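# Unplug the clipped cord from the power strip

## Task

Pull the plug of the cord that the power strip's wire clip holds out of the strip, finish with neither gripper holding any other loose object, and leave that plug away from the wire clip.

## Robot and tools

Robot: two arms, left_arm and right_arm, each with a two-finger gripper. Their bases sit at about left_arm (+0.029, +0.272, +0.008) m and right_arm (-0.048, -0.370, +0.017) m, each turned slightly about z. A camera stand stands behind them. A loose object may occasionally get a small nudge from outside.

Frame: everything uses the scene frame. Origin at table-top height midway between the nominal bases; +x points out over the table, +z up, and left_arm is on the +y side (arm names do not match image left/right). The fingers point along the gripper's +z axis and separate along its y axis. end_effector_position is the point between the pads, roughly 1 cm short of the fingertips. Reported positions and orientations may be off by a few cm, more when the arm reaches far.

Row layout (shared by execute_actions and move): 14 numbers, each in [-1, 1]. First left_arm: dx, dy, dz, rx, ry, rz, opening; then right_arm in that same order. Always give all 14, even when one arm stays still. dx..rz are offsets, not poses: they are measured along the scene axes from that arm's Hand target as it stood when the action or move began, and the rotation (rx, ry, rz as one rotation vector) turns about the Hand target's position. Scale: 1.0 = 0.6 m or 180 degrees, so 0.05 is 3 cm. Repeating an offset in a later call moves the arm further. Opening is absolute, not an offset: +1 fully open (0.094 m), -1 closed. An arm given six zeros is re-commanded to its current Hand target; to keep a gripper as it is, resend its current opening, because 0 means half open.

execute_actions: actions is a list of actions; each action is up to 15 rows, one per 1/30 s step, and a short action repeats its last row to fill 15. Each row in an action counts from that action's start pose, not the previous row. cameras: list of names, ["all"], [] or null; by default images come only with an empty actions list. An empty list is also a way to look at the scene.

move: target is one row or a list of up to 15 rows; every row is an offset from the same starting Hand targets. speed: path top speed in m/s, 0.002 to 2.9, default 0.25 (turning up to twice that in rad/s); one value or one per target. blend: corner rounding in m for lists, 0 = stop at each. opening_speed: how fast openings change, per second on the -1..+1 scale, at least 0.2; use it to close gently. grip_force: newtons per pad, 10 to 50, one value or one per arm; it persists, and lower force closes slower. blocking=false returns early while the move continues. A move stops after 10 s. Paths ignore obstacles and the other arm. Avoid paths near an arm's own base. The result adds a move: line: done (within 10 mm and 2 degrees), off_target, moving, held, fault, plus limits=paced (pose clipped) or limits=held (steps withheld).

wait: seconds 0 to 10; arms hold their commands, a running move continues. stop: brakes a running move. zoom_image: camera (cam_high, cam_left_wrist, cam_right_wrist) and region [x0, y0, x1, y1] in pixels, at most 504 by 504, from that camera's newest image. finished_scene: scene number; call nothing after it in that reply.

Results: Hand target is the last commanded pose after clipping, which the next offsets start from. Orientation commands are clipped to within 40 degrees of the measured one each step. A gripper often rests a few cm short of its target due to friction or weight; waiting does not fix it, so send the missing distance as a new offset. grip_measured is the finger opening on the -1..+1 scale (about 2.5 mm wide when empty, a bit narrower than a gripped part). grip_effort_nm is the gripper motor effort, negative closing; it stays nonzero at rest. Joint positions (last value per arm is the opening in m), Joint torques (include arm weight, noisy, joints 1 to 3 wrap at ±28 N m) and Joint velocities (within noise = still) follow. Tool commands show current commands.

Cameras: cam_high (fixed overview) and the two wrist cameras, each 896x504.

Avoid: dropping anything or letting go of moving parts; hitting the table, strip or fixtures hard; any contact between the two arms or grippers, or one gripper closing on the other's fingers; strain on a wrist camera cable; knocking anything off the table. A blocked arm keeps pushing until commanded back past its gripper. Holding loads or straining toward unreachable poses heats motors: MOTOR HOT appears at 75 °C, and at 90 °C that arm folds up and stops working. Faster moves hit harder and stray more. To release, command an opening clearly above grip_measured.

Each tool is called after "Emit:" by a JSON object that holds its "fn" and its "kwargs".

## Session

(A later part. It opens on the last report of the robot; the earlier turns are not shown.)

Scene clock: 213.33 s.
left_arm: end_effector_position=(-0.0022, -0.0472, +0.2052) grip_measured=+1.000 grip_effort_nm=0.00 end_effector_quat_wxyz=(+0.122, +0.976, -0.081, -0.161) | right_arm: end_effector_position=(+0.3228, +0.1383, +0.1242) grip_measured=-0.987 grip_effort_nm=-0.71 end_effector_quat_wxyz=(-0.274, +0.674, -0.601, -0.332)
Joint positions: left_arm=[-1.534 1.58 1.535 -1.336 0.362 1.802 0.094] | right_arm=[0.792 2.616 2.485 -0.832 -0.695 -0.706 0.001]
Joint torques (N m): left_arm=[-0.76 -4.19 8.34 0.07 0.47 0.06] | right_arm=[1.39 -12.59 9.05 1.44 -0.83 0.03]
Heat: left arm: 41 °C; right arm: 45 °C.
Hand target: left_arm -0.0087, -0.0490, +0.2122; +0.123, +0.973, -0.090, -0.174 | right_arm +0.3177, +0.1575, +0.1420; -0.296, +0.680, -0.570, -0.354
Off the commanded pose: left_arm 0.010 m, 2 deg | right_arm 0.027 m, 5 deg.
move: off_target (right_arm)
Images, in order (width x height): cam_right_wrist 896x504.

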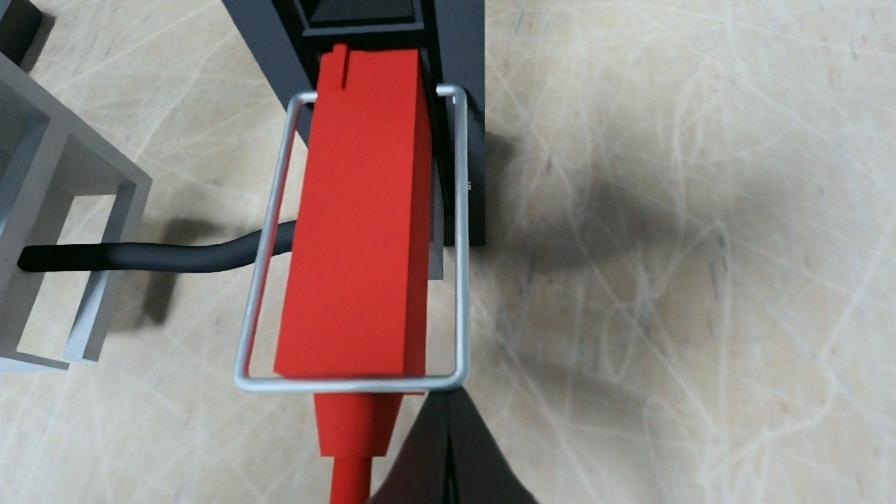

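Emit:
{"fn": "move", "kwargs": {"target": [[0,0,0,0,0,0,1,0.015,-0.11,0.0,0,0,0,-1],[0,0,0,0,0,0,1,0.018,-0.085,-0.045,-0.071,0.4025,-0.288,-0.36]], "speed": 0.4, "blend": [0.01,0], "cameras": ["cam_right_wrist","cam_high"]}}

Scene clock: 234.37 s.
left_arm: end_effector_position=(-0.0022, -0.0472, +0.2052) grip_measured=+1.000 grip_effort_nm=0.00 end_effector_quat_wxyz=(+0.122, +0.976, -0.081, -0.161) | right_arm: end_effector_position=(+0.3338, +0.1055, +0.1127) grip_measured=-0.363 grip_effort_nm=0.16 end_effector_quat_wxyz=(-0.037, -0.074, +0.884, +0.461)
Joint positions: left_arm=[-1.534 1.58 1.535 -1.336 0.362 1.802 0.094] | right_arm=[0.718 2.499 2.178 -0.637 -0.795 0.775 0.03]
Joint torques (N m): left_arm=[-0.77 -4.04 8.46 0.08 0.51 0.1] | right_arm=[0.65 -14.42 4.29 1.05 -0.3 0.02]
Heat: left arm: 41 °C; right arm: 44 °C.
Hand target: left_arm -0.0087, -0.0490, +0.2122; +0.123, +0.973, -0.090, -0.174 | right_arm +0.3285, +0.1065, +0.1149; -0.039, -0.077, +0.884, +0.459
Off the commanded pose: left_arm 0.010 m, 2 deg | right_arm 0.006 m, 0 deg.
move: done
Images, in order (width x height): cam_high 896x504, cam_right_wrist 896x504.

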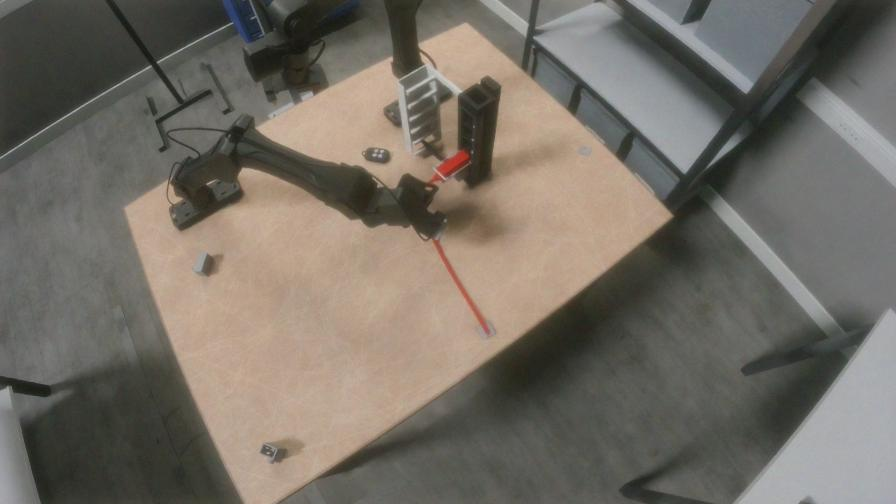

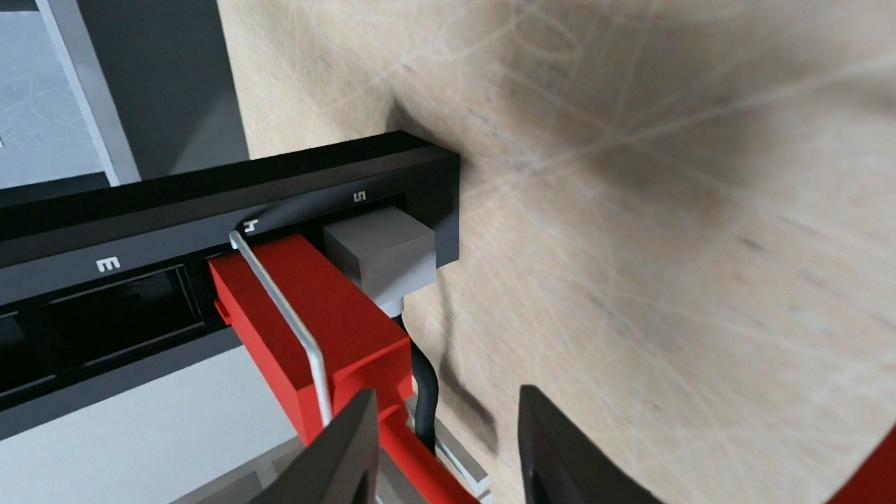

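Emit:
{"fn": "move", "kwargs": {"target": [0,0,0,0,0,0,1,-0.0213,0.048,0.03,0,0,0,-0.36], "speed": 0.15, "cameras": ["cam_right_wrist"]}}

Emit:
{"fn": "zoom_image", "kwargs": {"camera": "cam_right_wrist", "region": [200, 200, 620, 500]}}

Scene clock: 241.53 s.
left_arm: end_effector_position=(-0.0022, -0.0472, +0.2052) grip_measured=+1.000 grip_effort_nm=0.00 end_effector_quat_wxyz=(+0.122, +0.976, -0.081, -0.161) | right_arm: end_effector_position=(+0.3156, +0.1324, +0.1336) grip_measured=-0.363 grip_effort_nm=0.14 end_effector_quat_wxyz=(-0.034, -0.077, +0.884, +0.460)
Joint positions: left_arm=[-1.534 1.58 1.535 -1.336 0.362 1.802 0.094] | right_arm=[0.781 2.499 2.255 -0.665 -0.754 0.838 0.03]
Joint torques (N m): left_arm=[-0.85 -4.08 8.34 0.07 0.48 0.07] | right_arm=[0.1 -11.9 7.71 0.97 -0.33 0.03]
Heat: left arm: 41 °C; right arm: 43 °C.
Hand target: left_arm -0.0087, -0.0490, +0.2122; +0.123, +0.973, -0.090, -0.174 | right_arm +0.3158, +0.1352, +0.1329; -0.039, -0.077, +0.884, +0.459
Off the commanded pose: left_arm 0.010 m, 2 deg | right_arm 0.003 m, 1 deg.
move: done
Images, in order (width x height): cam_right_wrist 896x504.

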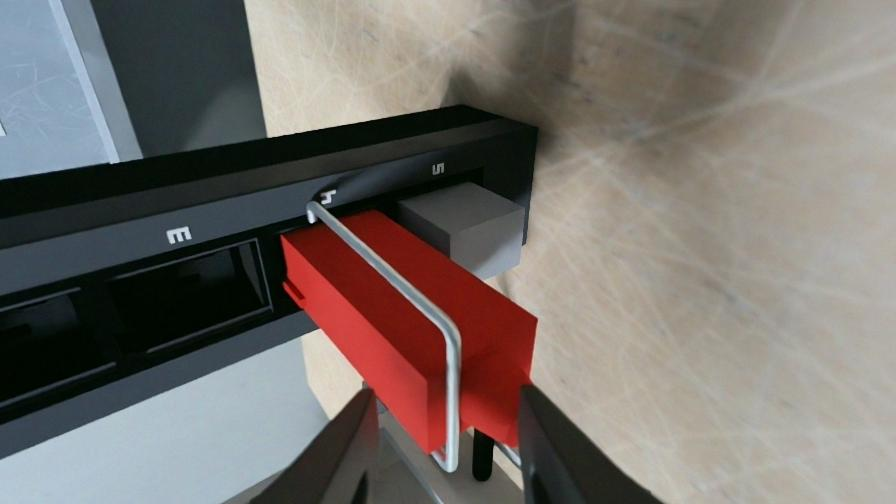

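Scaled by 1.200 from the camera's 896x504 image, which has a finer 1280x720 frame.

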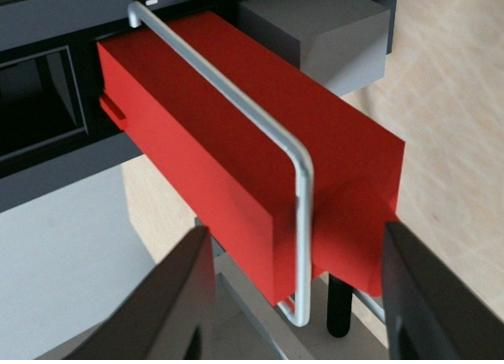

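Emit:
{"fn": "move", "kwargs": {"target": [[0,0,0,0,0,0,1,-0.0057,0.0235,-0.023,0,0,0,-0.36],[0,0,0,0,0,0,1,-0.0057,0.0235,-0.023,0,0,0,-1]], "speed": 0.08, "opening_speed": 0.5, "cameras": ["cam_right_wrist"]}}

Emit:
{"fn": "zoom_image", "kwargs": {"camera": "cam_right_wrist", "region": [250, 200, 650, 500]}}

Scene clock: 256.97 s.
left_arm: end_effector_position=(-0.0022, -0.0472, +0.2052) grip_measured=+1.000 grip_effort_nm=0.00 end_effector_quat_wxyz=(+0.122, +0.976, -0.081, -0.161) | right_arm: end_effector_position=(+0.3185, +0.1368, +0.1208) grip_measured=-0.987 grip_effort_nm=-0.73 end_effector_quat_wxyz=(-0.032, -0.064, +0.890, +0.450)
Joint positions: left_arm=[-1.534 1.58 1.535 -1.336 0.362 1.802 0.094] | right_arm=[0.789 2.527 2.269 -0.654 -0.723 0.864 0.001]
Joint torques (N m): left_arm=[-0.64 -4.15 8.57 0.09 0.54 0.08] | right_arm=[1.29 -11.34 7.69 1.26 -0.51 0.02]
Heat: left arm: 41 °C; right arm: 45 °C.
Hand target: left_arm -0.0087, -0.0490, +0.2122; +0.123, +0.973, -0.090, -0.174 | right_arm +0.3123, +0.1494, +0.1193; -0.039, -0.077, +0.884, +0.459
Off the commanded pose: left_arm 0.010 m, 2 deg | right_arm 0.014 m, 2 deg.
move: off_target (right_arm); target 2's new opening was sent with right_arm's hand 0.016 m and 1 deg from that target
Images, in order (width x height): cam_right_wrist 896x504.

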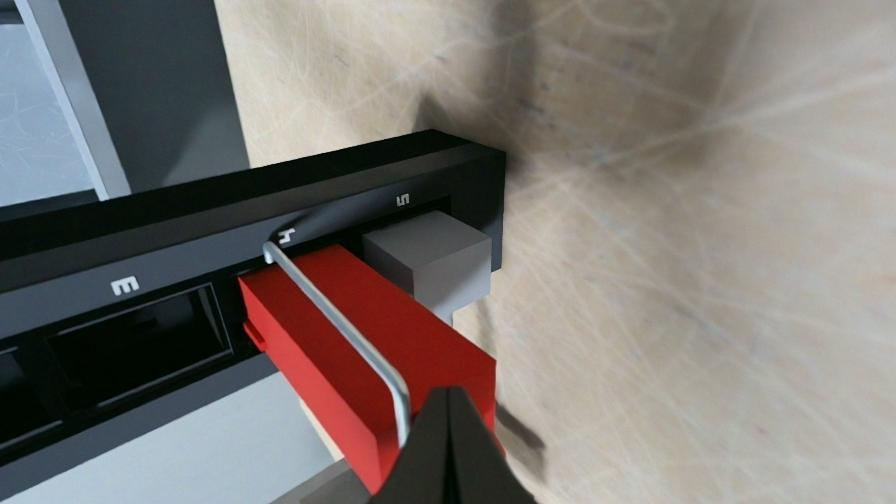

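Scaled by 1.260 from the camera's 896x504 image, which has a finer 1280x720 frame.

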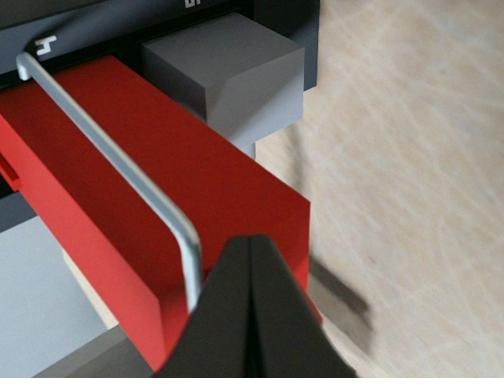

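Emit:
{"fn": "move", "kwargs": {"target": [[0,0,0,0,0,0,1,0.01,-0.035,0.02,0,0,0,-1],[0,0,0,0,0,0,1,0.01,-0.027,0.032,0,0,0,-0.36],[0,0,0,0,0,0,1,0.006,0.002,0.013,0,0,0,-0.36]], "speed": 0.1, "cameras": ["cam_right_wrist"]}}

Emit:
{"fn": "zoom_image", "kwargs": {"camera": "cam_right_wrist", "region": [250, 200, 650, 500]}}

Scene clock: 266.93 s.
left_arm: end_effector_position=(-0.0022, -0.0472, +0.2052) grip_measured=+1.000 grip_effort_nm=0.00 end_effector_quat_wxyz=(+0.122, +0.976, -0.081, -0.161) | right_arm: end_effector_position=(+0.3166, +0.1428, +0.1321) grip_measured=-0.363 grip_effort_nm=0.15 end_effector_quat_wxyz=(-0.038, -0.072, +0.885, +0.457)
Joint positions: left_arm=[-1.534 1.58 1.535 -1.336 0.362 1.802 0.094] | right_arm=[0.794 2.553 2.351 -0.703 -0.744 0.86 0.03]
Joint torques (N m): left_arm=[-0.8 -4.05 8.35 0.04 0.52 0.05] | right_arm=[0.81 -11.44 7.79 1.19 -0.31 0.04]
Heat: left arm: 41 °C; right arm: 45 °C.
Hand target: left_arm -0.0087, -0.0490, +0.2122; +0.123, +0.973, -0.090, -0.174 | right_arm +0.3159, +0.1506, +0.1270; -0.039, -0.077, +0.884, +0.459
Off the commanded pose: left_arm 0.010 m, 2 deg | right_arm 0.009 m, 1 deg.
move: done; target 2's new opening was sent with right_arm's hand 0.017 m and 2 deg from that target
Images, in order (width x height): cam_right_wrist 896x504.

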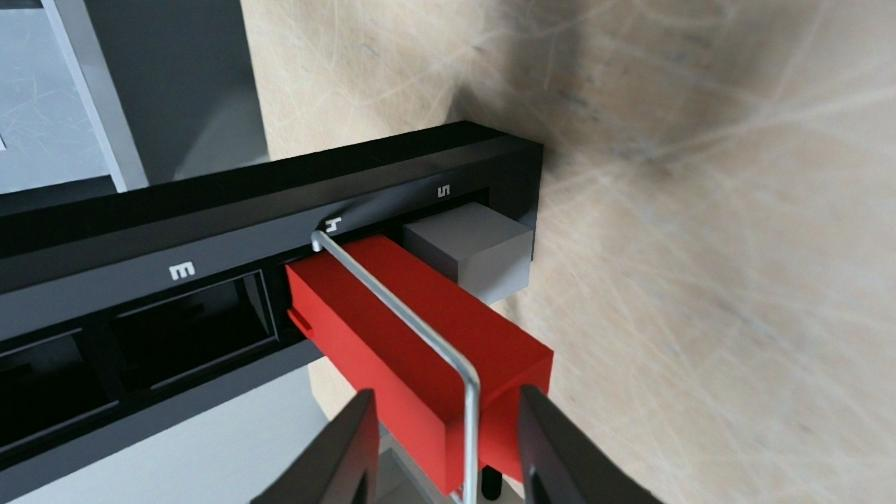

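Scaled by 1.260 from the camera's 896x504 image, which has a finer 1280x720 frame.

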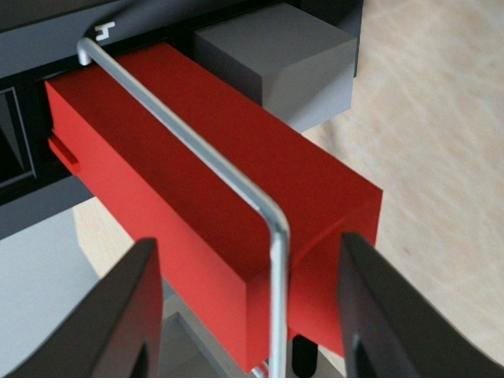

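Emit:
{"fn": "move", "kwargs": {"target": [[0,0,0,0,0,0,1,0,0.0085,-0.0145,0,0,0,-0.36],[0,0,0,0,0,0,1,0,0.0085,-0.0145,0,0,0,-1]], "speed": 0.08, "opening_speed": 0.5, "cameras": ["cam_right_wrist"]}}

Emit:
{"fn": "zoom_image", "kwargs": {"camera": "cam_right_wrist", "region": [250, 200, 650, 500]}}

Scene clock: 280.67 s.
left_arm: end_effector_position=(-0.0022, -0.0472, +0.2052) grip_measured=+1.000 grip_effort_nm=0.00 end_effector_quat_wxyz=(+0.122, +0.976, -0.081, -0.161) | right_arm: end_effector_position=(+0.3190, +0.1488, +0.1264) grip_measured=-0.766 grip_effort_nm=-1.00 end_effector_quat_wxyz=(-0.032, -0.074, +0.884, +0.461)
Joint positions: left_arm=[-1.534 1.58 1.535 -1.336 0.362 1.802 0.094] | right_arm=[0.8 2.575 2.364 -0.676 -0.738 0.868 0.011]
Joint torques (N m): left_arm=[-0.55 -4.16 8.46 0.15 0.45 0.1] | right_arm=[0.66 -11.33 7.41 1.16 -0.32 0.04]
Heat: left arm: 41 °C; right arm: 44 °C.
Hand target: left_arm -0.0087, -0.0490, +0.2122; +0.123, +0.973, -0.090, -0.174 | right_arm +0.3158, +0.1558, +0.1184; -0.039, -0.077, +0.884, +0.459
Off the commanded pose: left_arm 0.010 m, 2 deg | right_arm 0.011 m, 1 deg.
move: off_target (right_arm); target 2's new opening was sent with right_arm's hand 0.011 m and 1 deg from that target
Images, in order (width x height): cam_right_wrist 896x504.

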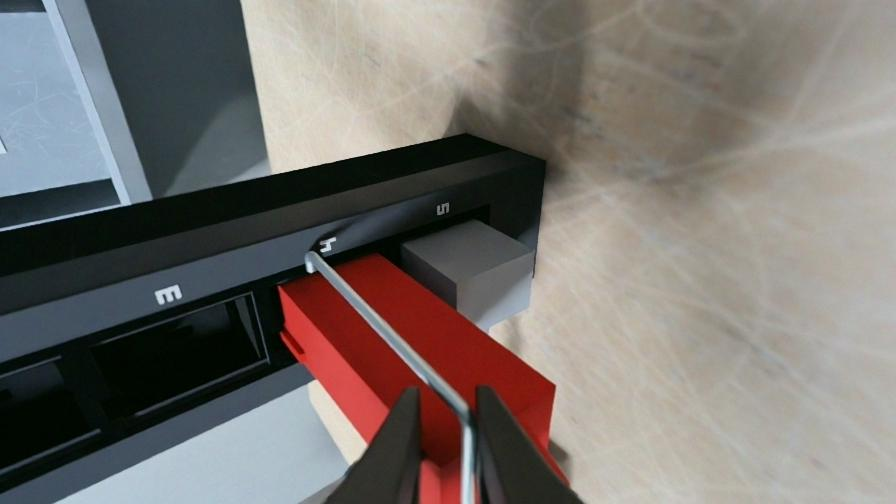

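Scaled by 1.260 from the camera's 896x504 image, which has a finer 1280x720 frame.

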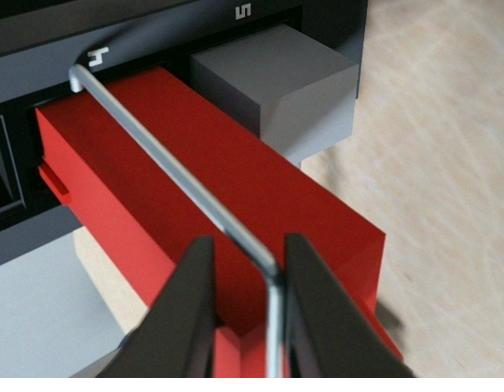

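Emit:
{"fn": "move", "kwargs": {"target": [[0,0,0,0,0,0,1,0.003,0.003,0.057,0.082,0.0145,0,-1],[0,0,0,0,0,0,1,0,0.02,0.088,0.164,0.029,0,-1],[0,0,0,0,0,0,1,-0.003,0.044,0.114,0.246,0.0435,0,-1],[0,0,0,0,0,0,1,-0.008,0.074,0.133,0.328,0.058,0,-1]], "speed": 0.07, "blend": [0.005,0.005,0.005,0], "cameras": ["cam_right_wrist","cam_high"]}}

Emit:
{"fn": "zoom_image", "kwargs": {"camera": "cam_high", "region": [350, 60, 530, 220]}}

Scene clock: 303.47 s.
left_arm: end_effector_position=(-0.0022, -0.0472, +0.2052) grip_measured=+1.000 grip_effort_nm=0.00 end_effector_quat_wxyz=(+0.122, +0.976, -0.081, -0.161) | right_arm: end_effector_position=(+0.3221, +0.1612, +0.1681) grip_measured=-0.935 grip_effort_nm=-1.05 end_effector_quat_wxyz=(-0.092, -0.059, +0.586, +0.803)
Joint positions: left_arm=[-1.534 1.58 1.535 -1.336 0.362 1.802 0.094] | right_arm=[0.766 2.857 2.052 1.385 -0.978 2.082 0.003]
Joint torques (N m): left_arm=[-0.87 -4.21 8.43 0.06 0.49 0.08] | right_arm=[6.15 -12.75 9.22 1.26 1.86 0.01]
Heat: left arm: 41 °C; right arm: 44 °C.
Hand target: left_arm -0.0087, -0.0490, +0.2122; +0.123, +0.973, -0.090, -0.174 | right_arm +0.3111, +0.2001, +0.1981; -0.073, -0.046, +0.536, +0.840
Off the commanded pose: left_arm 0.010 m, 2 deg | right_arm 0.050 m, 8 deg.
joint sent to its limit (right arm) — joint 6 (wrist roll), upper limit. The joint targets are off in position, not in orientation.
move: off_target (right_arm)
Images, in order (width x height): cam_high 896x504, cam_right_wrist 896x504.

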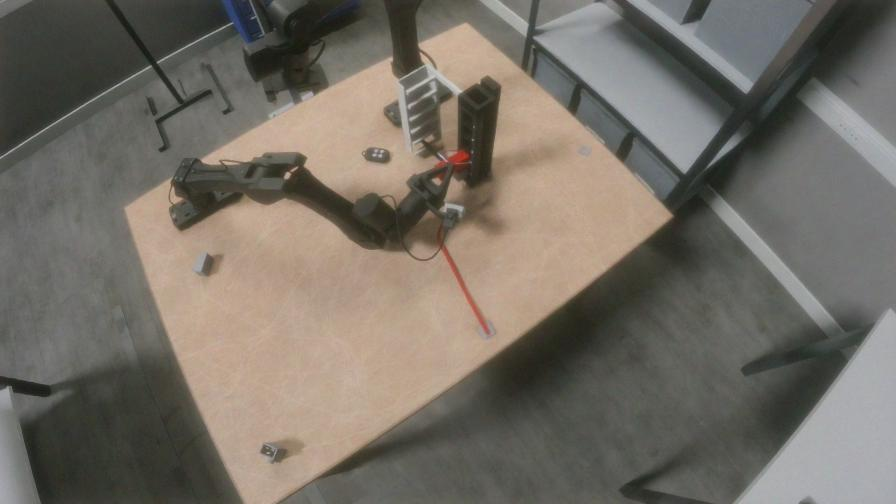

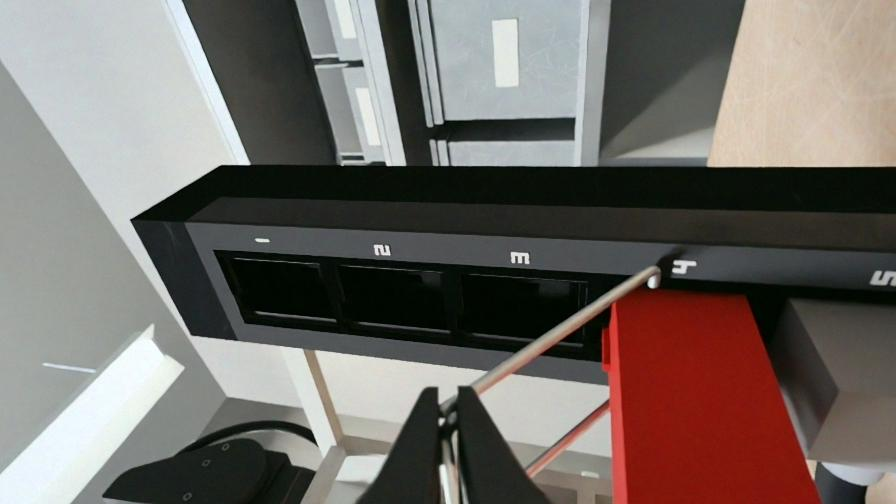

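Scaled by 2.800 from the camera's 896x504 image, which has a finer 1280x720 frame.

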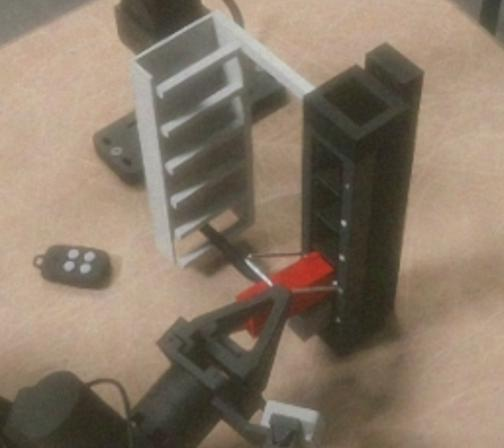

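Emit:
{"fn": "move", "kwargs": {"target": [[0,0,0,0,0,0,1,0.004,-0.023,-0.007,-0.06,-0.01,0,-1],[0,0,0,0,0,0,1,-0.002,0.02,0.013,-0.12,-0.02,0,-1],[0,0,0,0,0,0,1,-0.004,0.036,0.018,-0.15,-0.026,0,-1]], "speed": 0.07, "blend": [0.005,0.005,0], "cameras": ["cam_right_wrist","cam_high"]}}

Emit:
{"fn": "zoom_image", "kwargs": {"camera": "cam_high", "region": [350, 60, 530, 220]}}

Scene clock: 315.50 s.
left_arm: end_effector_position=(-0.0022, -0.0472, +0.2052) grip_measured=+1.000 grip_effort_nm=0.00 end_effector_quat_wxyz=(+0.122, +0.976, -0.081, -0.161) | right_arm: end_effector_position=(+0.3166, +0.2090, +0.1993) grip_measured=-0.935 grip_effort_nm=-1.05 end_effector_quat_wxyz=(-0.080, -0.033, +0.729, +0.679)
Joint positions: left_arm=[-1.534 1.58 1.535 -1.336 0.362 1.802 0.094] | right_arm=[0.831 2.597 2.143 0.344 -0.938 1.554 0.003]
Joint torques (N m): left_arm=[-0.66 -4.04 8.54 0.09 0.54 0.06] | right_arm=[1.85 -13.03 8.27 1.63 0.04 -0.31]
Heat: left arm: 41 °C; right arm: 45 °C.
Hand target: left_arm -0.0087, -0.0490, +0.2122; +0.123, +0.973, -0.090, -0.174 | right_arm +0.3088, +0.2216, +0.2090; -0.060, -0.062, +0.720, +0.689
Off the commanded pose: left_arm 0.010 m, 2 deg | right_arm 0.018 m, 4 deg.
move: off_target (right_arm)
Images, in order (width x height): cam_high 896x504, cam_right_wrist 896x504.

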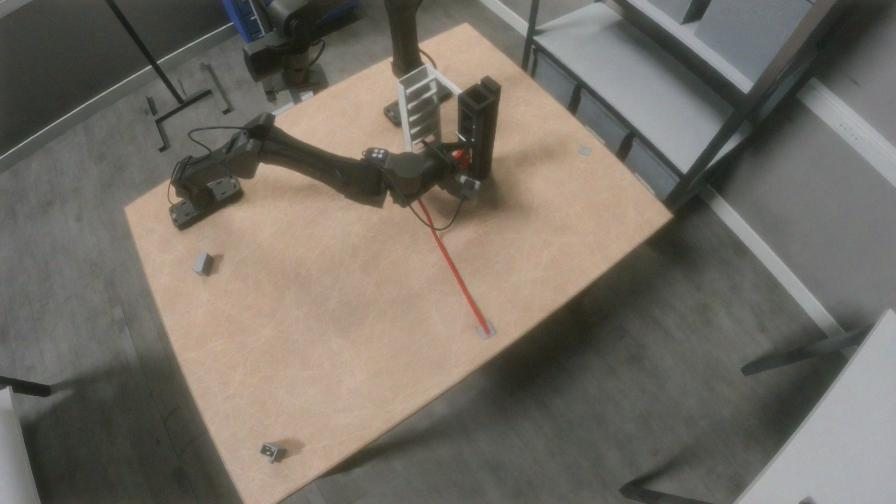

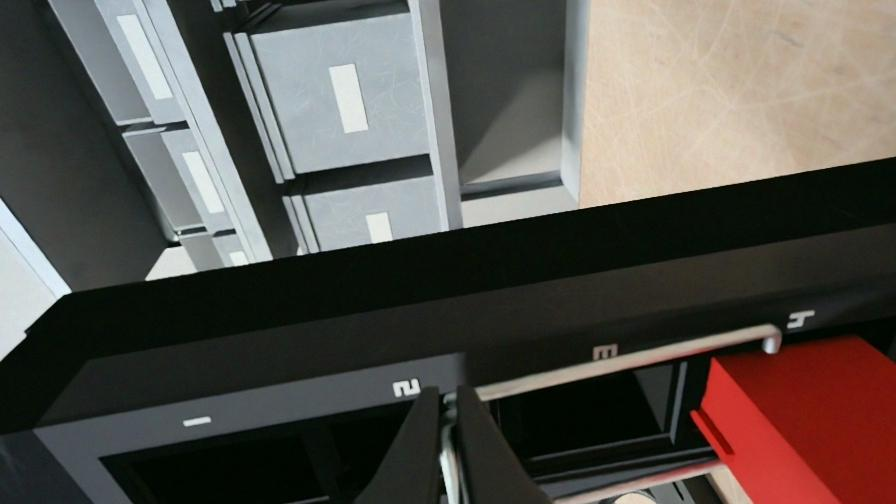

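Scaled by 2.800 from the camera's 896x504 image, which has a finer 1280x720 frame.

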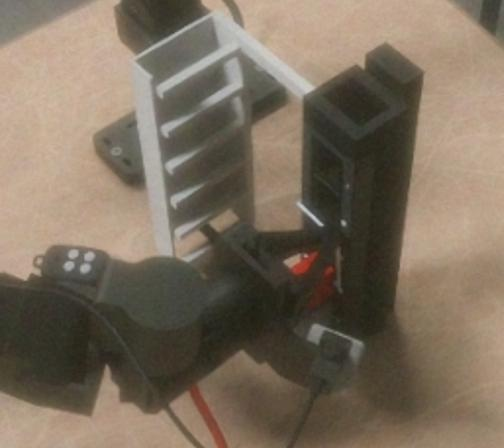

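Emit:
{"fn": "move", "kwargs": {"target": [[0.009,-0.0145,-0.01,0,0,0,1,0.0095,-0.0145,-0.01,0,0,0,-1],[0,0,0,0,0,0,1,0.0095,-0.0145,-0.01,0,0,0,-0.3],[0,0,0,0,0,0,1,0.03,-0.125,-0.007,0,0,0,-0.3],[0,0,0,0,0,0,1,0.0,-0.158,-0.125,-0.0562,-0.496,0.163,0.1]], "speed": [0.1,0.1,0.15,0.4], "blend": [0,0,0.02,0], "opening_speed": 0.8, "cameras": ["cam_right_wrist"]}}

Scene clock: 332.00 s.
left_arm: end_effector_position=(-0.0021, -0.0513, +0.1981) grip_measured=+1.000 grip_effort_nm=0.00 end_effector_quat_wxyz=(+0.111, +0.976, -0.086, -0.164) | right_arm: end_effector_position=(+0.3044, +0.1243, +0.1055) grip_measured=+0.097 grip_effort_nm=0.15 end_effector_quat_wxyz=(-0.273, +0.675, -0.585, -0.358)
Joint positions: left_arm=[-1.534 1.613 1.544 -1.336 0.364 1.816 0.094] | right_arm=[0.781 2.485 2.142 -0.624 -0.764 -0.724 0.052]
Joint torques (N m): left_arm=[-0.59 -6.64 7.69 -0.03 0.45 -0.04] | right_arm=[-0.18 -16.03 7.38 0.99 -0.35 -0.08]
Heat: left arm: 40 °C; right arm: 45 °C.
Hand target: left_arm -0.0088, -0.0490, +0.2122; +0.123, +0.973, -0.089, -0.174 | right_arm +0.3087, +0.1269, +0.1339; -0.297, +0.679, -0.570, -0.354
Off the commanded pose: left_arm 0.016 m, 2 deg | right_arm 0.029 m, 3 deg.
move: off_target (left_arm, right_arm); target 2's new opening was sent with right_arm's hand 0.006 m and 4 deg from that target; target 4's new opening was sent with right_arm's hand 0.029 m and 3 deg from that target
Images, in order (width x height): cam_right_wrist 896x504.

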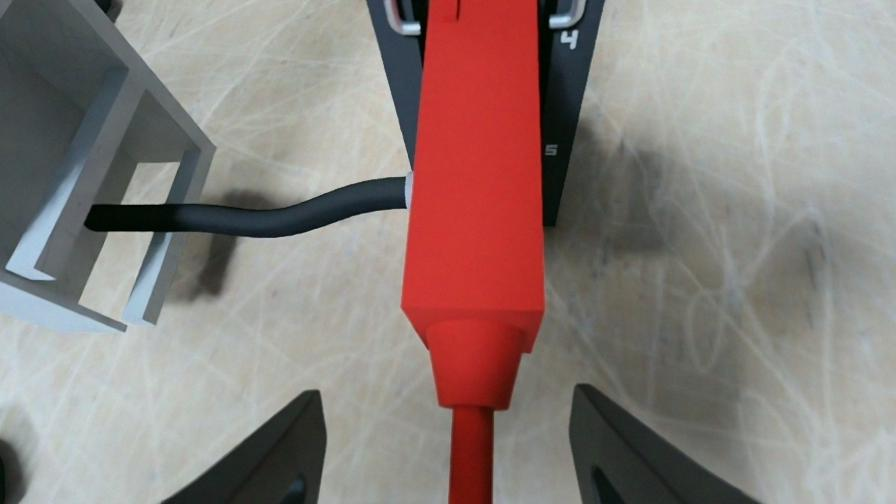

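Emit:
{"fn": "move", "kwargs": {"target": [0,0,0,0,0,0,1,-0.0145,0.0685,-0.034,0,0,0,0.1], "speed": 0.12, "cameras": ["cam_right_wrist"]}}

Scene clock: 341.53 s.
left_arm: end_effector_position=(-0.0021, -0.0513, +0.1981) grip_measured=+1.000 grip_effort_nm=0.00 end_effector_quat_wxyz=(+0.111, +0.976, -0.086, -0.164) | right_arm: end_effector_position=(+0.2952, +0.1651, +0.1141) grip_measured=+0.097 grip_effort_nm=0.14 end_effector_quat_wxyz=(-0.294, +0.682, -0.571, -0.350)
Joint positions: left_arm=[-1.534 1.613 1.544 -1.336 0.364 1.816 0.094] | right_arm=[0.85 2.557 2.284 -0.603 -0.713 -0.668 0.052]
Joint torques (N m): left_arm=[-0.75 -6.56 7.47 0.02 0.45 -0.05] | right_arm=[-0.34 -11.77 8.05 1.18 -0.36 0.07]
Heat: left arm: 39 °C; right arm: 46 °C.
Hand target: left_arm -0.0088, -0.0490, +0.2122; +0.123, +0.973, -0.089, -0.174 | right_arm +0.3000, +0.1680, +0.1136; -0.297, +0.679, -0.570, -0.354
Off the commanded pose: left_arm 0.016 m, 2 deg | right_arm 0.006 m, 1 deg.
move: off_target (left_arm)
Images, in order (width x height): cam_right_wrist 896x504.

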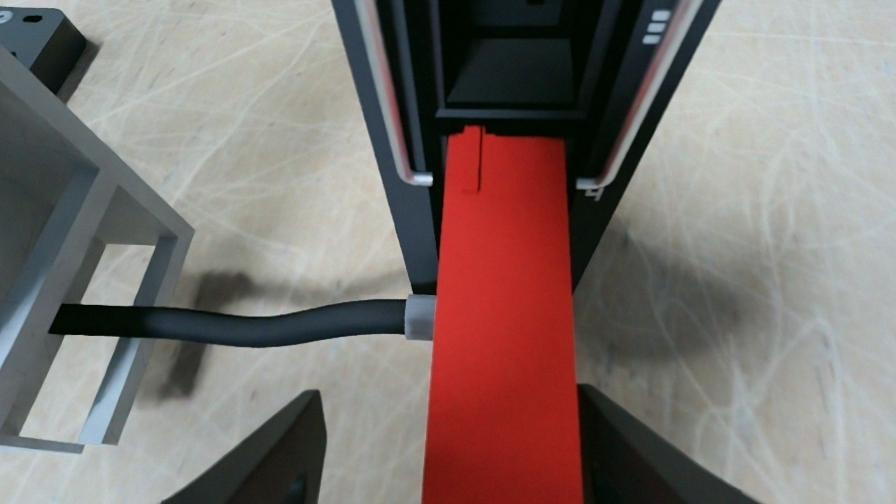

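Emit:
{"fn": "move", "kwargs": {"target": [[0,0,0,0,0,0,1,0.022,0.006,-0.012,0,0,0,0.1],[0,0,0,0,0,0,1,0.022,0.006,-0.012,0,0,0,-0.9]], "speed": 0.1, "opening_speed": 0.8, "cameras": ["cam_right_wrist"]}}

Scene clock: 346.60 s.
left_arm: end_effector_position=(-0.0021, -0.0513, +0.1981) grip_measured=+1.000 grip_effort_nm=0.00 end_effector_quat_wxyz=(+0.111, +0.976, -0.086, -0.164) | right_arm: end_effector_position=(+0.3060, +0.1685, +0.1086) grip_measured=-0.472 grip_effort_nm=-1.05 end_effector_quat_wxyz=(-0.288, +0.679, -0.575, -0.355)
Joint positions: left_arm=[-1.534 1.613 1.544 -1.336 0.364 1.816 0.094] | right_arm=[0.839 2.646 2.436 -0.683 -0.726 -0.669 0.025]
Joint torques (N m): left_arm=[-0.77 -6.91 7.77 0.04 0.47 -0.03] | right_arm=[-0.47 -11.82 8.05 1.24 -0.35 -0.03]
Heat: left arm: 39 °C; right arm: 46 °C.
Hand target: left_arm -0.0088, -0.0490, +0.2122; +0.123, +0.973, -0.089, -0.174 | right_arm +0.3132, +0.1716, +0.1063; -0.297, +0.679, -0.570, -0.354
Off the commanded pose: left_arm 0.016 m, 2 deg | right_arm 0.008 m, 1 deg.
move: off_target (left_arm)
Images, in order (width x height): cam_right_wrist 896x504.

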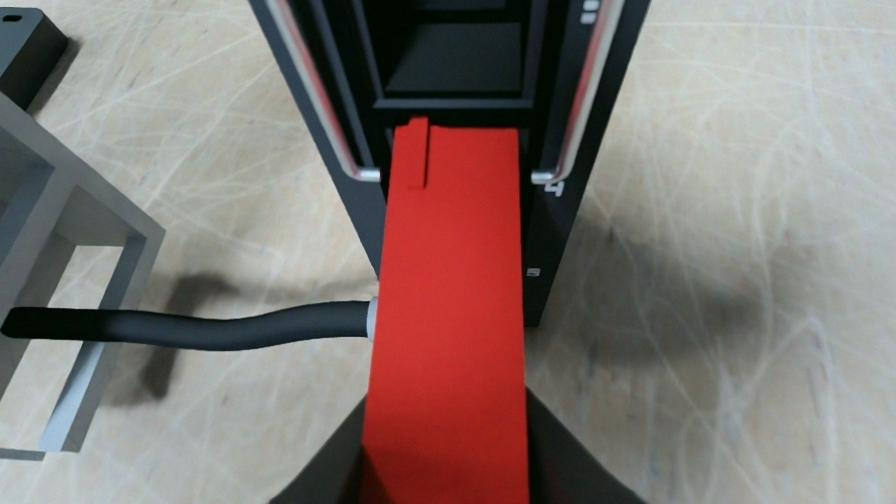

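Emit:
{"fn": "move", "kwargs": {"target": [[0,0,0,0,0,0,1,0.022,-0.176,0.007,0,0,0,-0.95],[0,0,0,0,0,0,1,0.03,-0.2,-0.085,0,0,0,-0.95]], "speed": [0.08,0.15], "blend": [0.01,0], "cameras": ["cam_right_wrist","cam_high"]}}

Emit:
{"fn": "zoom_image", "kwargs": {"camera": "cam_high", "region": [350, 80, 530, 280]}}

Scene clock: 353.43 s.
left_arm: end_effector_position=(-0.0021, -0.0513, +0.1981) grip_measured=+1.000 grip_effort_nm=0.00 end_effector_quat_wxyz=(+0.111, +0.976, -0.086, -0.164) | right_arm: end_effector_position=(+0.3299, +0.0496, +0.0411) grip_measured=-0.474 grip_effort_nm=-1.05 end_effector_quat_wxyz=(-0.278, +0.678, -0.586, -0.346)
Joint positions: left_arm=[-1.534 1.613 1.544 -1.336 0.364 1.816 0.094] | right_arm=[0.64 2.447 1.833 -0.467 -0.813 -0.9 0.025]
Joint torques (N m): left_arm=[-0.76 -6.79 7.61 0 0.44 -0.05] | right_arm=[-0.44 -14.41 4.01 1.18 -0.71 -0.07]
Heat: left arm: 38 °C; right arm: 45 °C.
Hand target: left_arm -0.0088, -0.0490, +0.2122; +0.123, +0.973, -0.089, -0.174 | right_arm +0.3312, +0.0515, +0.0553; -0.297, +0.679, -0.570, -0.354
Off the commanded pose: left_arm 0.016 m, 2 deg | right_arm 0.014 m, 3 deg.
move: off_target (left_arm, right_arm)
Images, in order (width x height): cam_high 896x504, cam_right_wrist 896x504.

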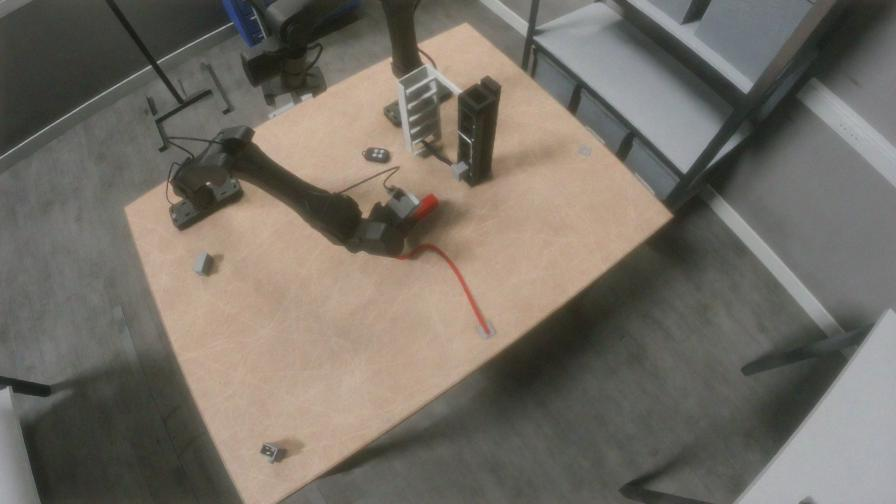

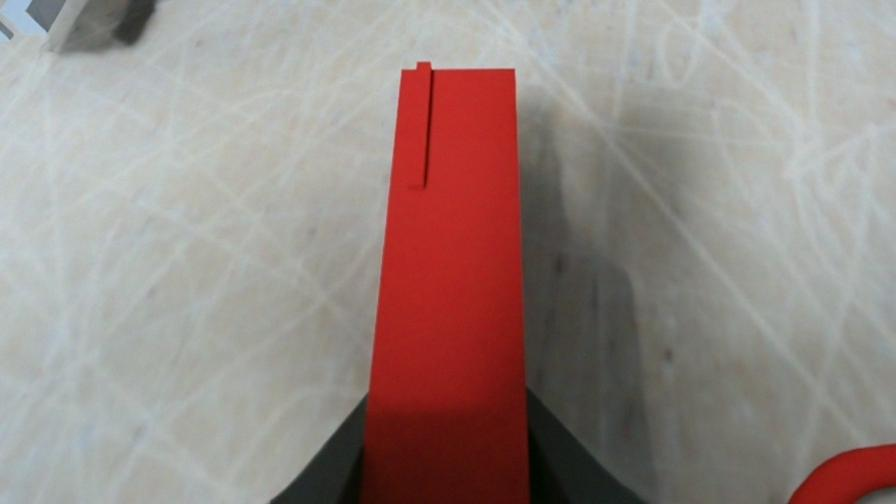

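Scaled by 2.520 from the camera's 896x504 image, which has a finer 1280x720 frame.

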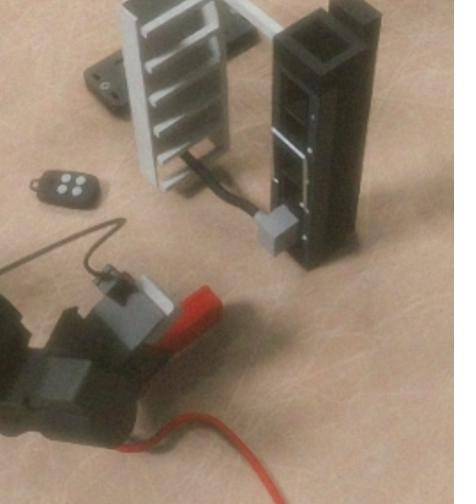

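Emit:
{"fn": "move", "kwargs": {"target": [0,0,0,0,0,0,1,0,0,-0.05,0,0,0,-0.95], "speed": 0.05, "cameras": ["cam_right_wrist","cam_high"]}}

Emit:
{"fn": "zoom_image", "kwargs": {"camera": "cam_high", "region": [370, 150, 490, 280]}}

Scene clock: 357.30 s.
left_arm: end_effector_position=(-0.0021, -0.0513, +0.1981) grip_measured=+1.000 grip_effort_nm=0.00 end_effector_quat_wxyz=(+0.111, +0.976, -0.086, -0.164) | right_arm: end_effector_position=(+0.3328, +0.0517, +0.0338) grip_measured=-0.474 grip_effort_nm=-1.05 end_effector_quat_wxyz=(-0.295, +0.681, -0.577, -0.341)
Joint positions: left_arm=[-1.534 1.613 1.544 -1.336 0.364 1.816 0.094] | right_arm=[0.64 2.453 1.796 -0.383 -0.814 -0.901 0.025]
Joint torques (N m): left_arm=[-0.69 -6.86 7.75 0.04 0.46 -0.08] | right_arm=[-0.38 -10.99 4.11 1.21 -0.7 -0.07]
Heat: left arm: 38 °C; right arm: 44 °C.
Hand target: left_arm -0.0088, -0.0490, +0.2122; +0.123, +0.973, -0.089, -0.174 | right_arm +0.3313, +0.0516, +0.0253; -0.297, +0.679, -0.570, -0.354
Off the commanded pose: left_arm 0.016 m, 2 deg | right_arm 0.009 m, 2 deg.
move: off_target (left_arm)
Images, in order (width x height): cam_high 896x504, cam_right_wrist 896x504.

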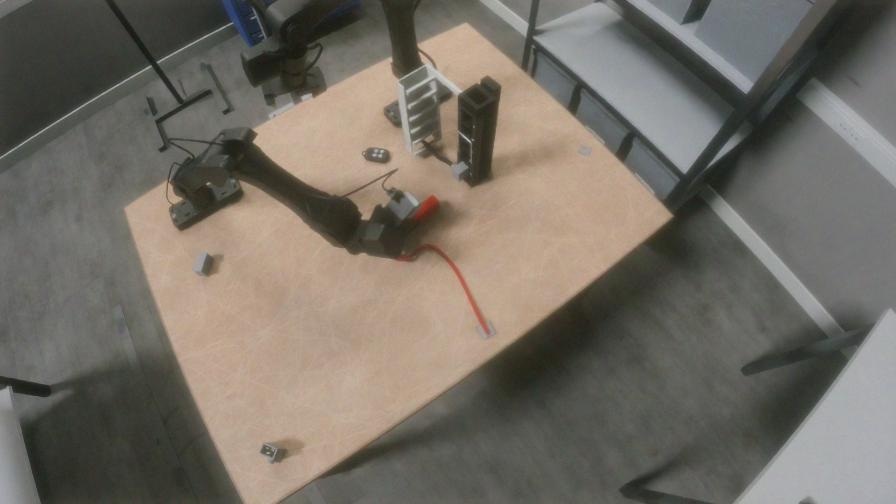

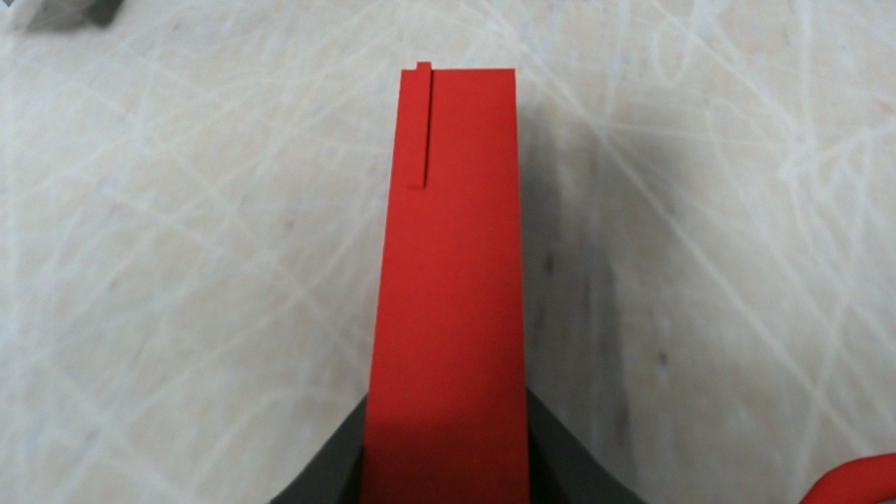

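Scaled by 3.877 from the camera's 896x504 image, which has a finer 1280x720 frame.

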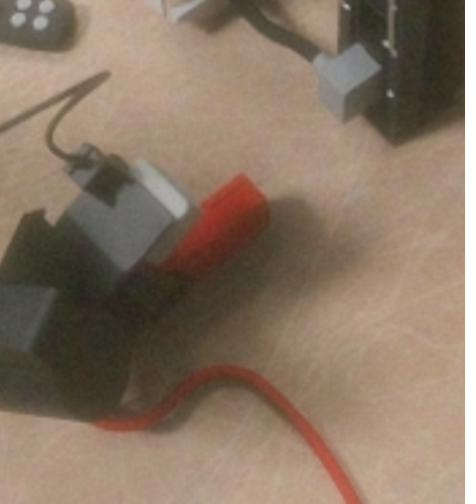

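Emit:
{"fn": "move", "kwargs": {"target": [0,0,0,0,0,0,1,0,0,-0.035,0,0,0,-0.95], "speed": 0.05, "cameras": ["cam_right_wrist"]}}

Scene clock: 360.23 s.
left_arm: end_effector_position=(-0.0021, -0.0513, +0.1981) grip_measured=+1.000 grip_effort_nm=0.00 end_effector_quat_wxyz=(+0.111, +0.976, -0.086, -0.164) | right_arm: end_effector_position=(+0.3310, +0.0546, +0.0291) grip_measured=-0.474 grip_effort_nm=-1.05 end_effector_quat_wxyz=(-0.304, +0.679, -0.565, -0.356)
Joint positions: left_arm=[-1.534 1.613 1.544 -1.336 0.364 1.816 0.094] | right_arm=[0.637 2.47 1.781 -0.334 -0.852 -0.901 0.025]
Joint torques (N m): left_arm=[-0.87 -6.6 7.61 -0.03 0.45 -0.06] | right_arm=[-0.29 -9.44 3.6 1.3 -0.31 -0.08]
Heat: left arm: 38 °C; right arm: 44 °C.
Hand target: left_arm -0.0088, -0.0490, +0.2122; +0.123, +0.973, -0.089, -0.174 | right_arm +0.3312, +0.0517, +0.0044; -0.297, +0.679, -0.570, -0.354
Off the commanded pose: left_arm 0.016 m, 2 deg | right_arm 0.025 m, 1 deg.
move: off_target (left_arm, right_arm)
Images, in order (width x height): cam_right_wrist 896x504.

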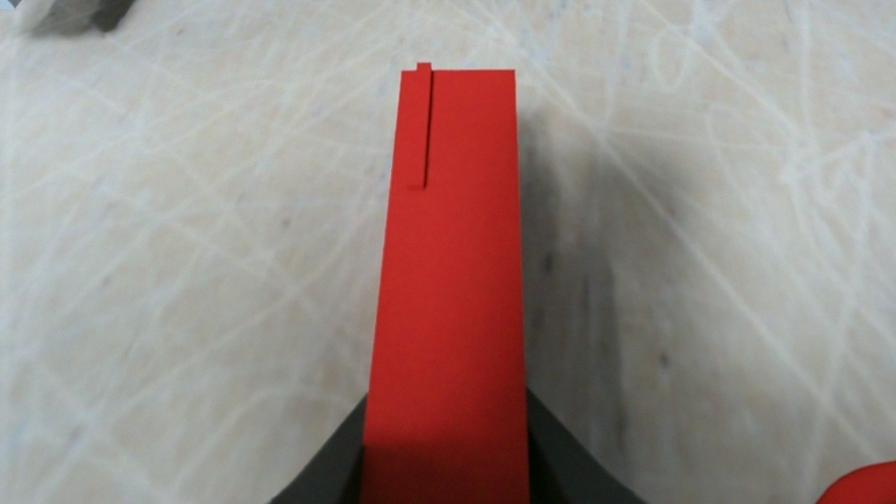

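Emit:
{"fn": "move", "kwargs": {"target": [[0,0,0,0,0,0,1,0,0,0.025,0,0,0,-0.95],[0,0,0,0,0,0,1,0,0,0.025,0,0,0,0.1],[0,0,0,0,0,0,1,0.015,-0.08,0.12,0,0,0,0.1],[0,0,0,0,0,0,1,0.02,-0.12,0.28,0,0,0,0.1]], "speed": [0.06,0.06,0.12,0.2], "blend": [0,0,0.02,0], "opening_speed": 0.6, "cameras": ["cam_right_wrist","cam_high"]}}

Emit:
{"fn": "zoom_image", "kwargs": {"camera": "cam_high", "region": [350, 80, 530, 280]}}

Scene clock: 368.27 s.
left_arm: end_effector_position=(-0.0021, -0.0513, +0.1981) grip_measured=+1.000 grip_effort_nm=0.00 end_effector_quat_wxyz=(+0.111, +0.976, -0.086, -0.164) | right_arm: end_effector_position=(+0.3416, -0.0231, +0.1453) grip_measured=+0.097 grip_effort_nm=0.14 end_effector_quat_wxyz=(-0.271, +0.674, -0.589, -0.353)
Joint positions: left_arm=[-1.534 1.613 1.544 -1.336 0.364 1.816 0.094] | right_arm=[0.494 2.281 1.982 -0.949 -0.881 -1.097 0.052]
Joint torques (N m): left_arm=[-0.84 -6.71 7.58 0.07 0.43 -0.07] | right_arm=[-0.23 -14.46 6.95 0.69 -0.71 -0.12]
Heat: left arm: 38 °C; right arm: 44 °C.
Hand target: left_arm -0.0088, -0.0490, +0.2122; +0.123, +0.973, -0.089, -0.174 | right_arm +0.3432, -0.0204, +0.1725; -0.297, +0.679, -0.570, -0.354
Off the commanded pose: left_arm 0.016 m, 2 deg | right_arm 0.027 m, 4 deg.
move: off_target (left_arm, right_arm)
Images, in order (width x height): cam_high 896x504, cam_right_wrist 896x504.

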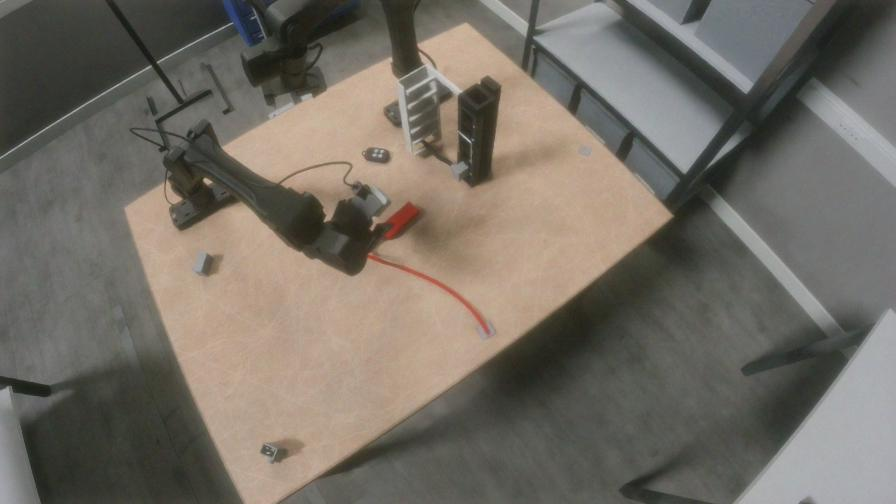

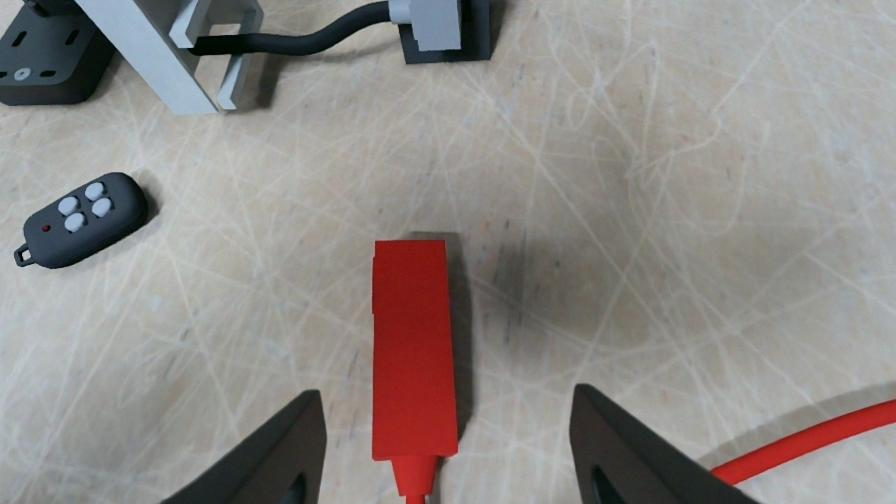

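Scaled by 2.520 from the camera's 896x504 image, which has a finer 1280x720 frame.

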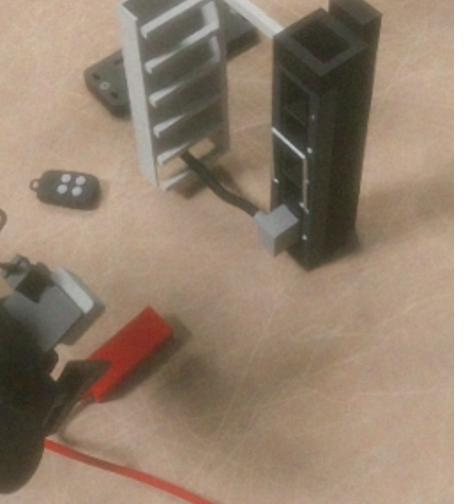

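Plug is on the table, clear of the clip.

Emit:
{"fn": "finished_scene", "kwargs": {"scene": 2}}

The scene is finished: the task was done.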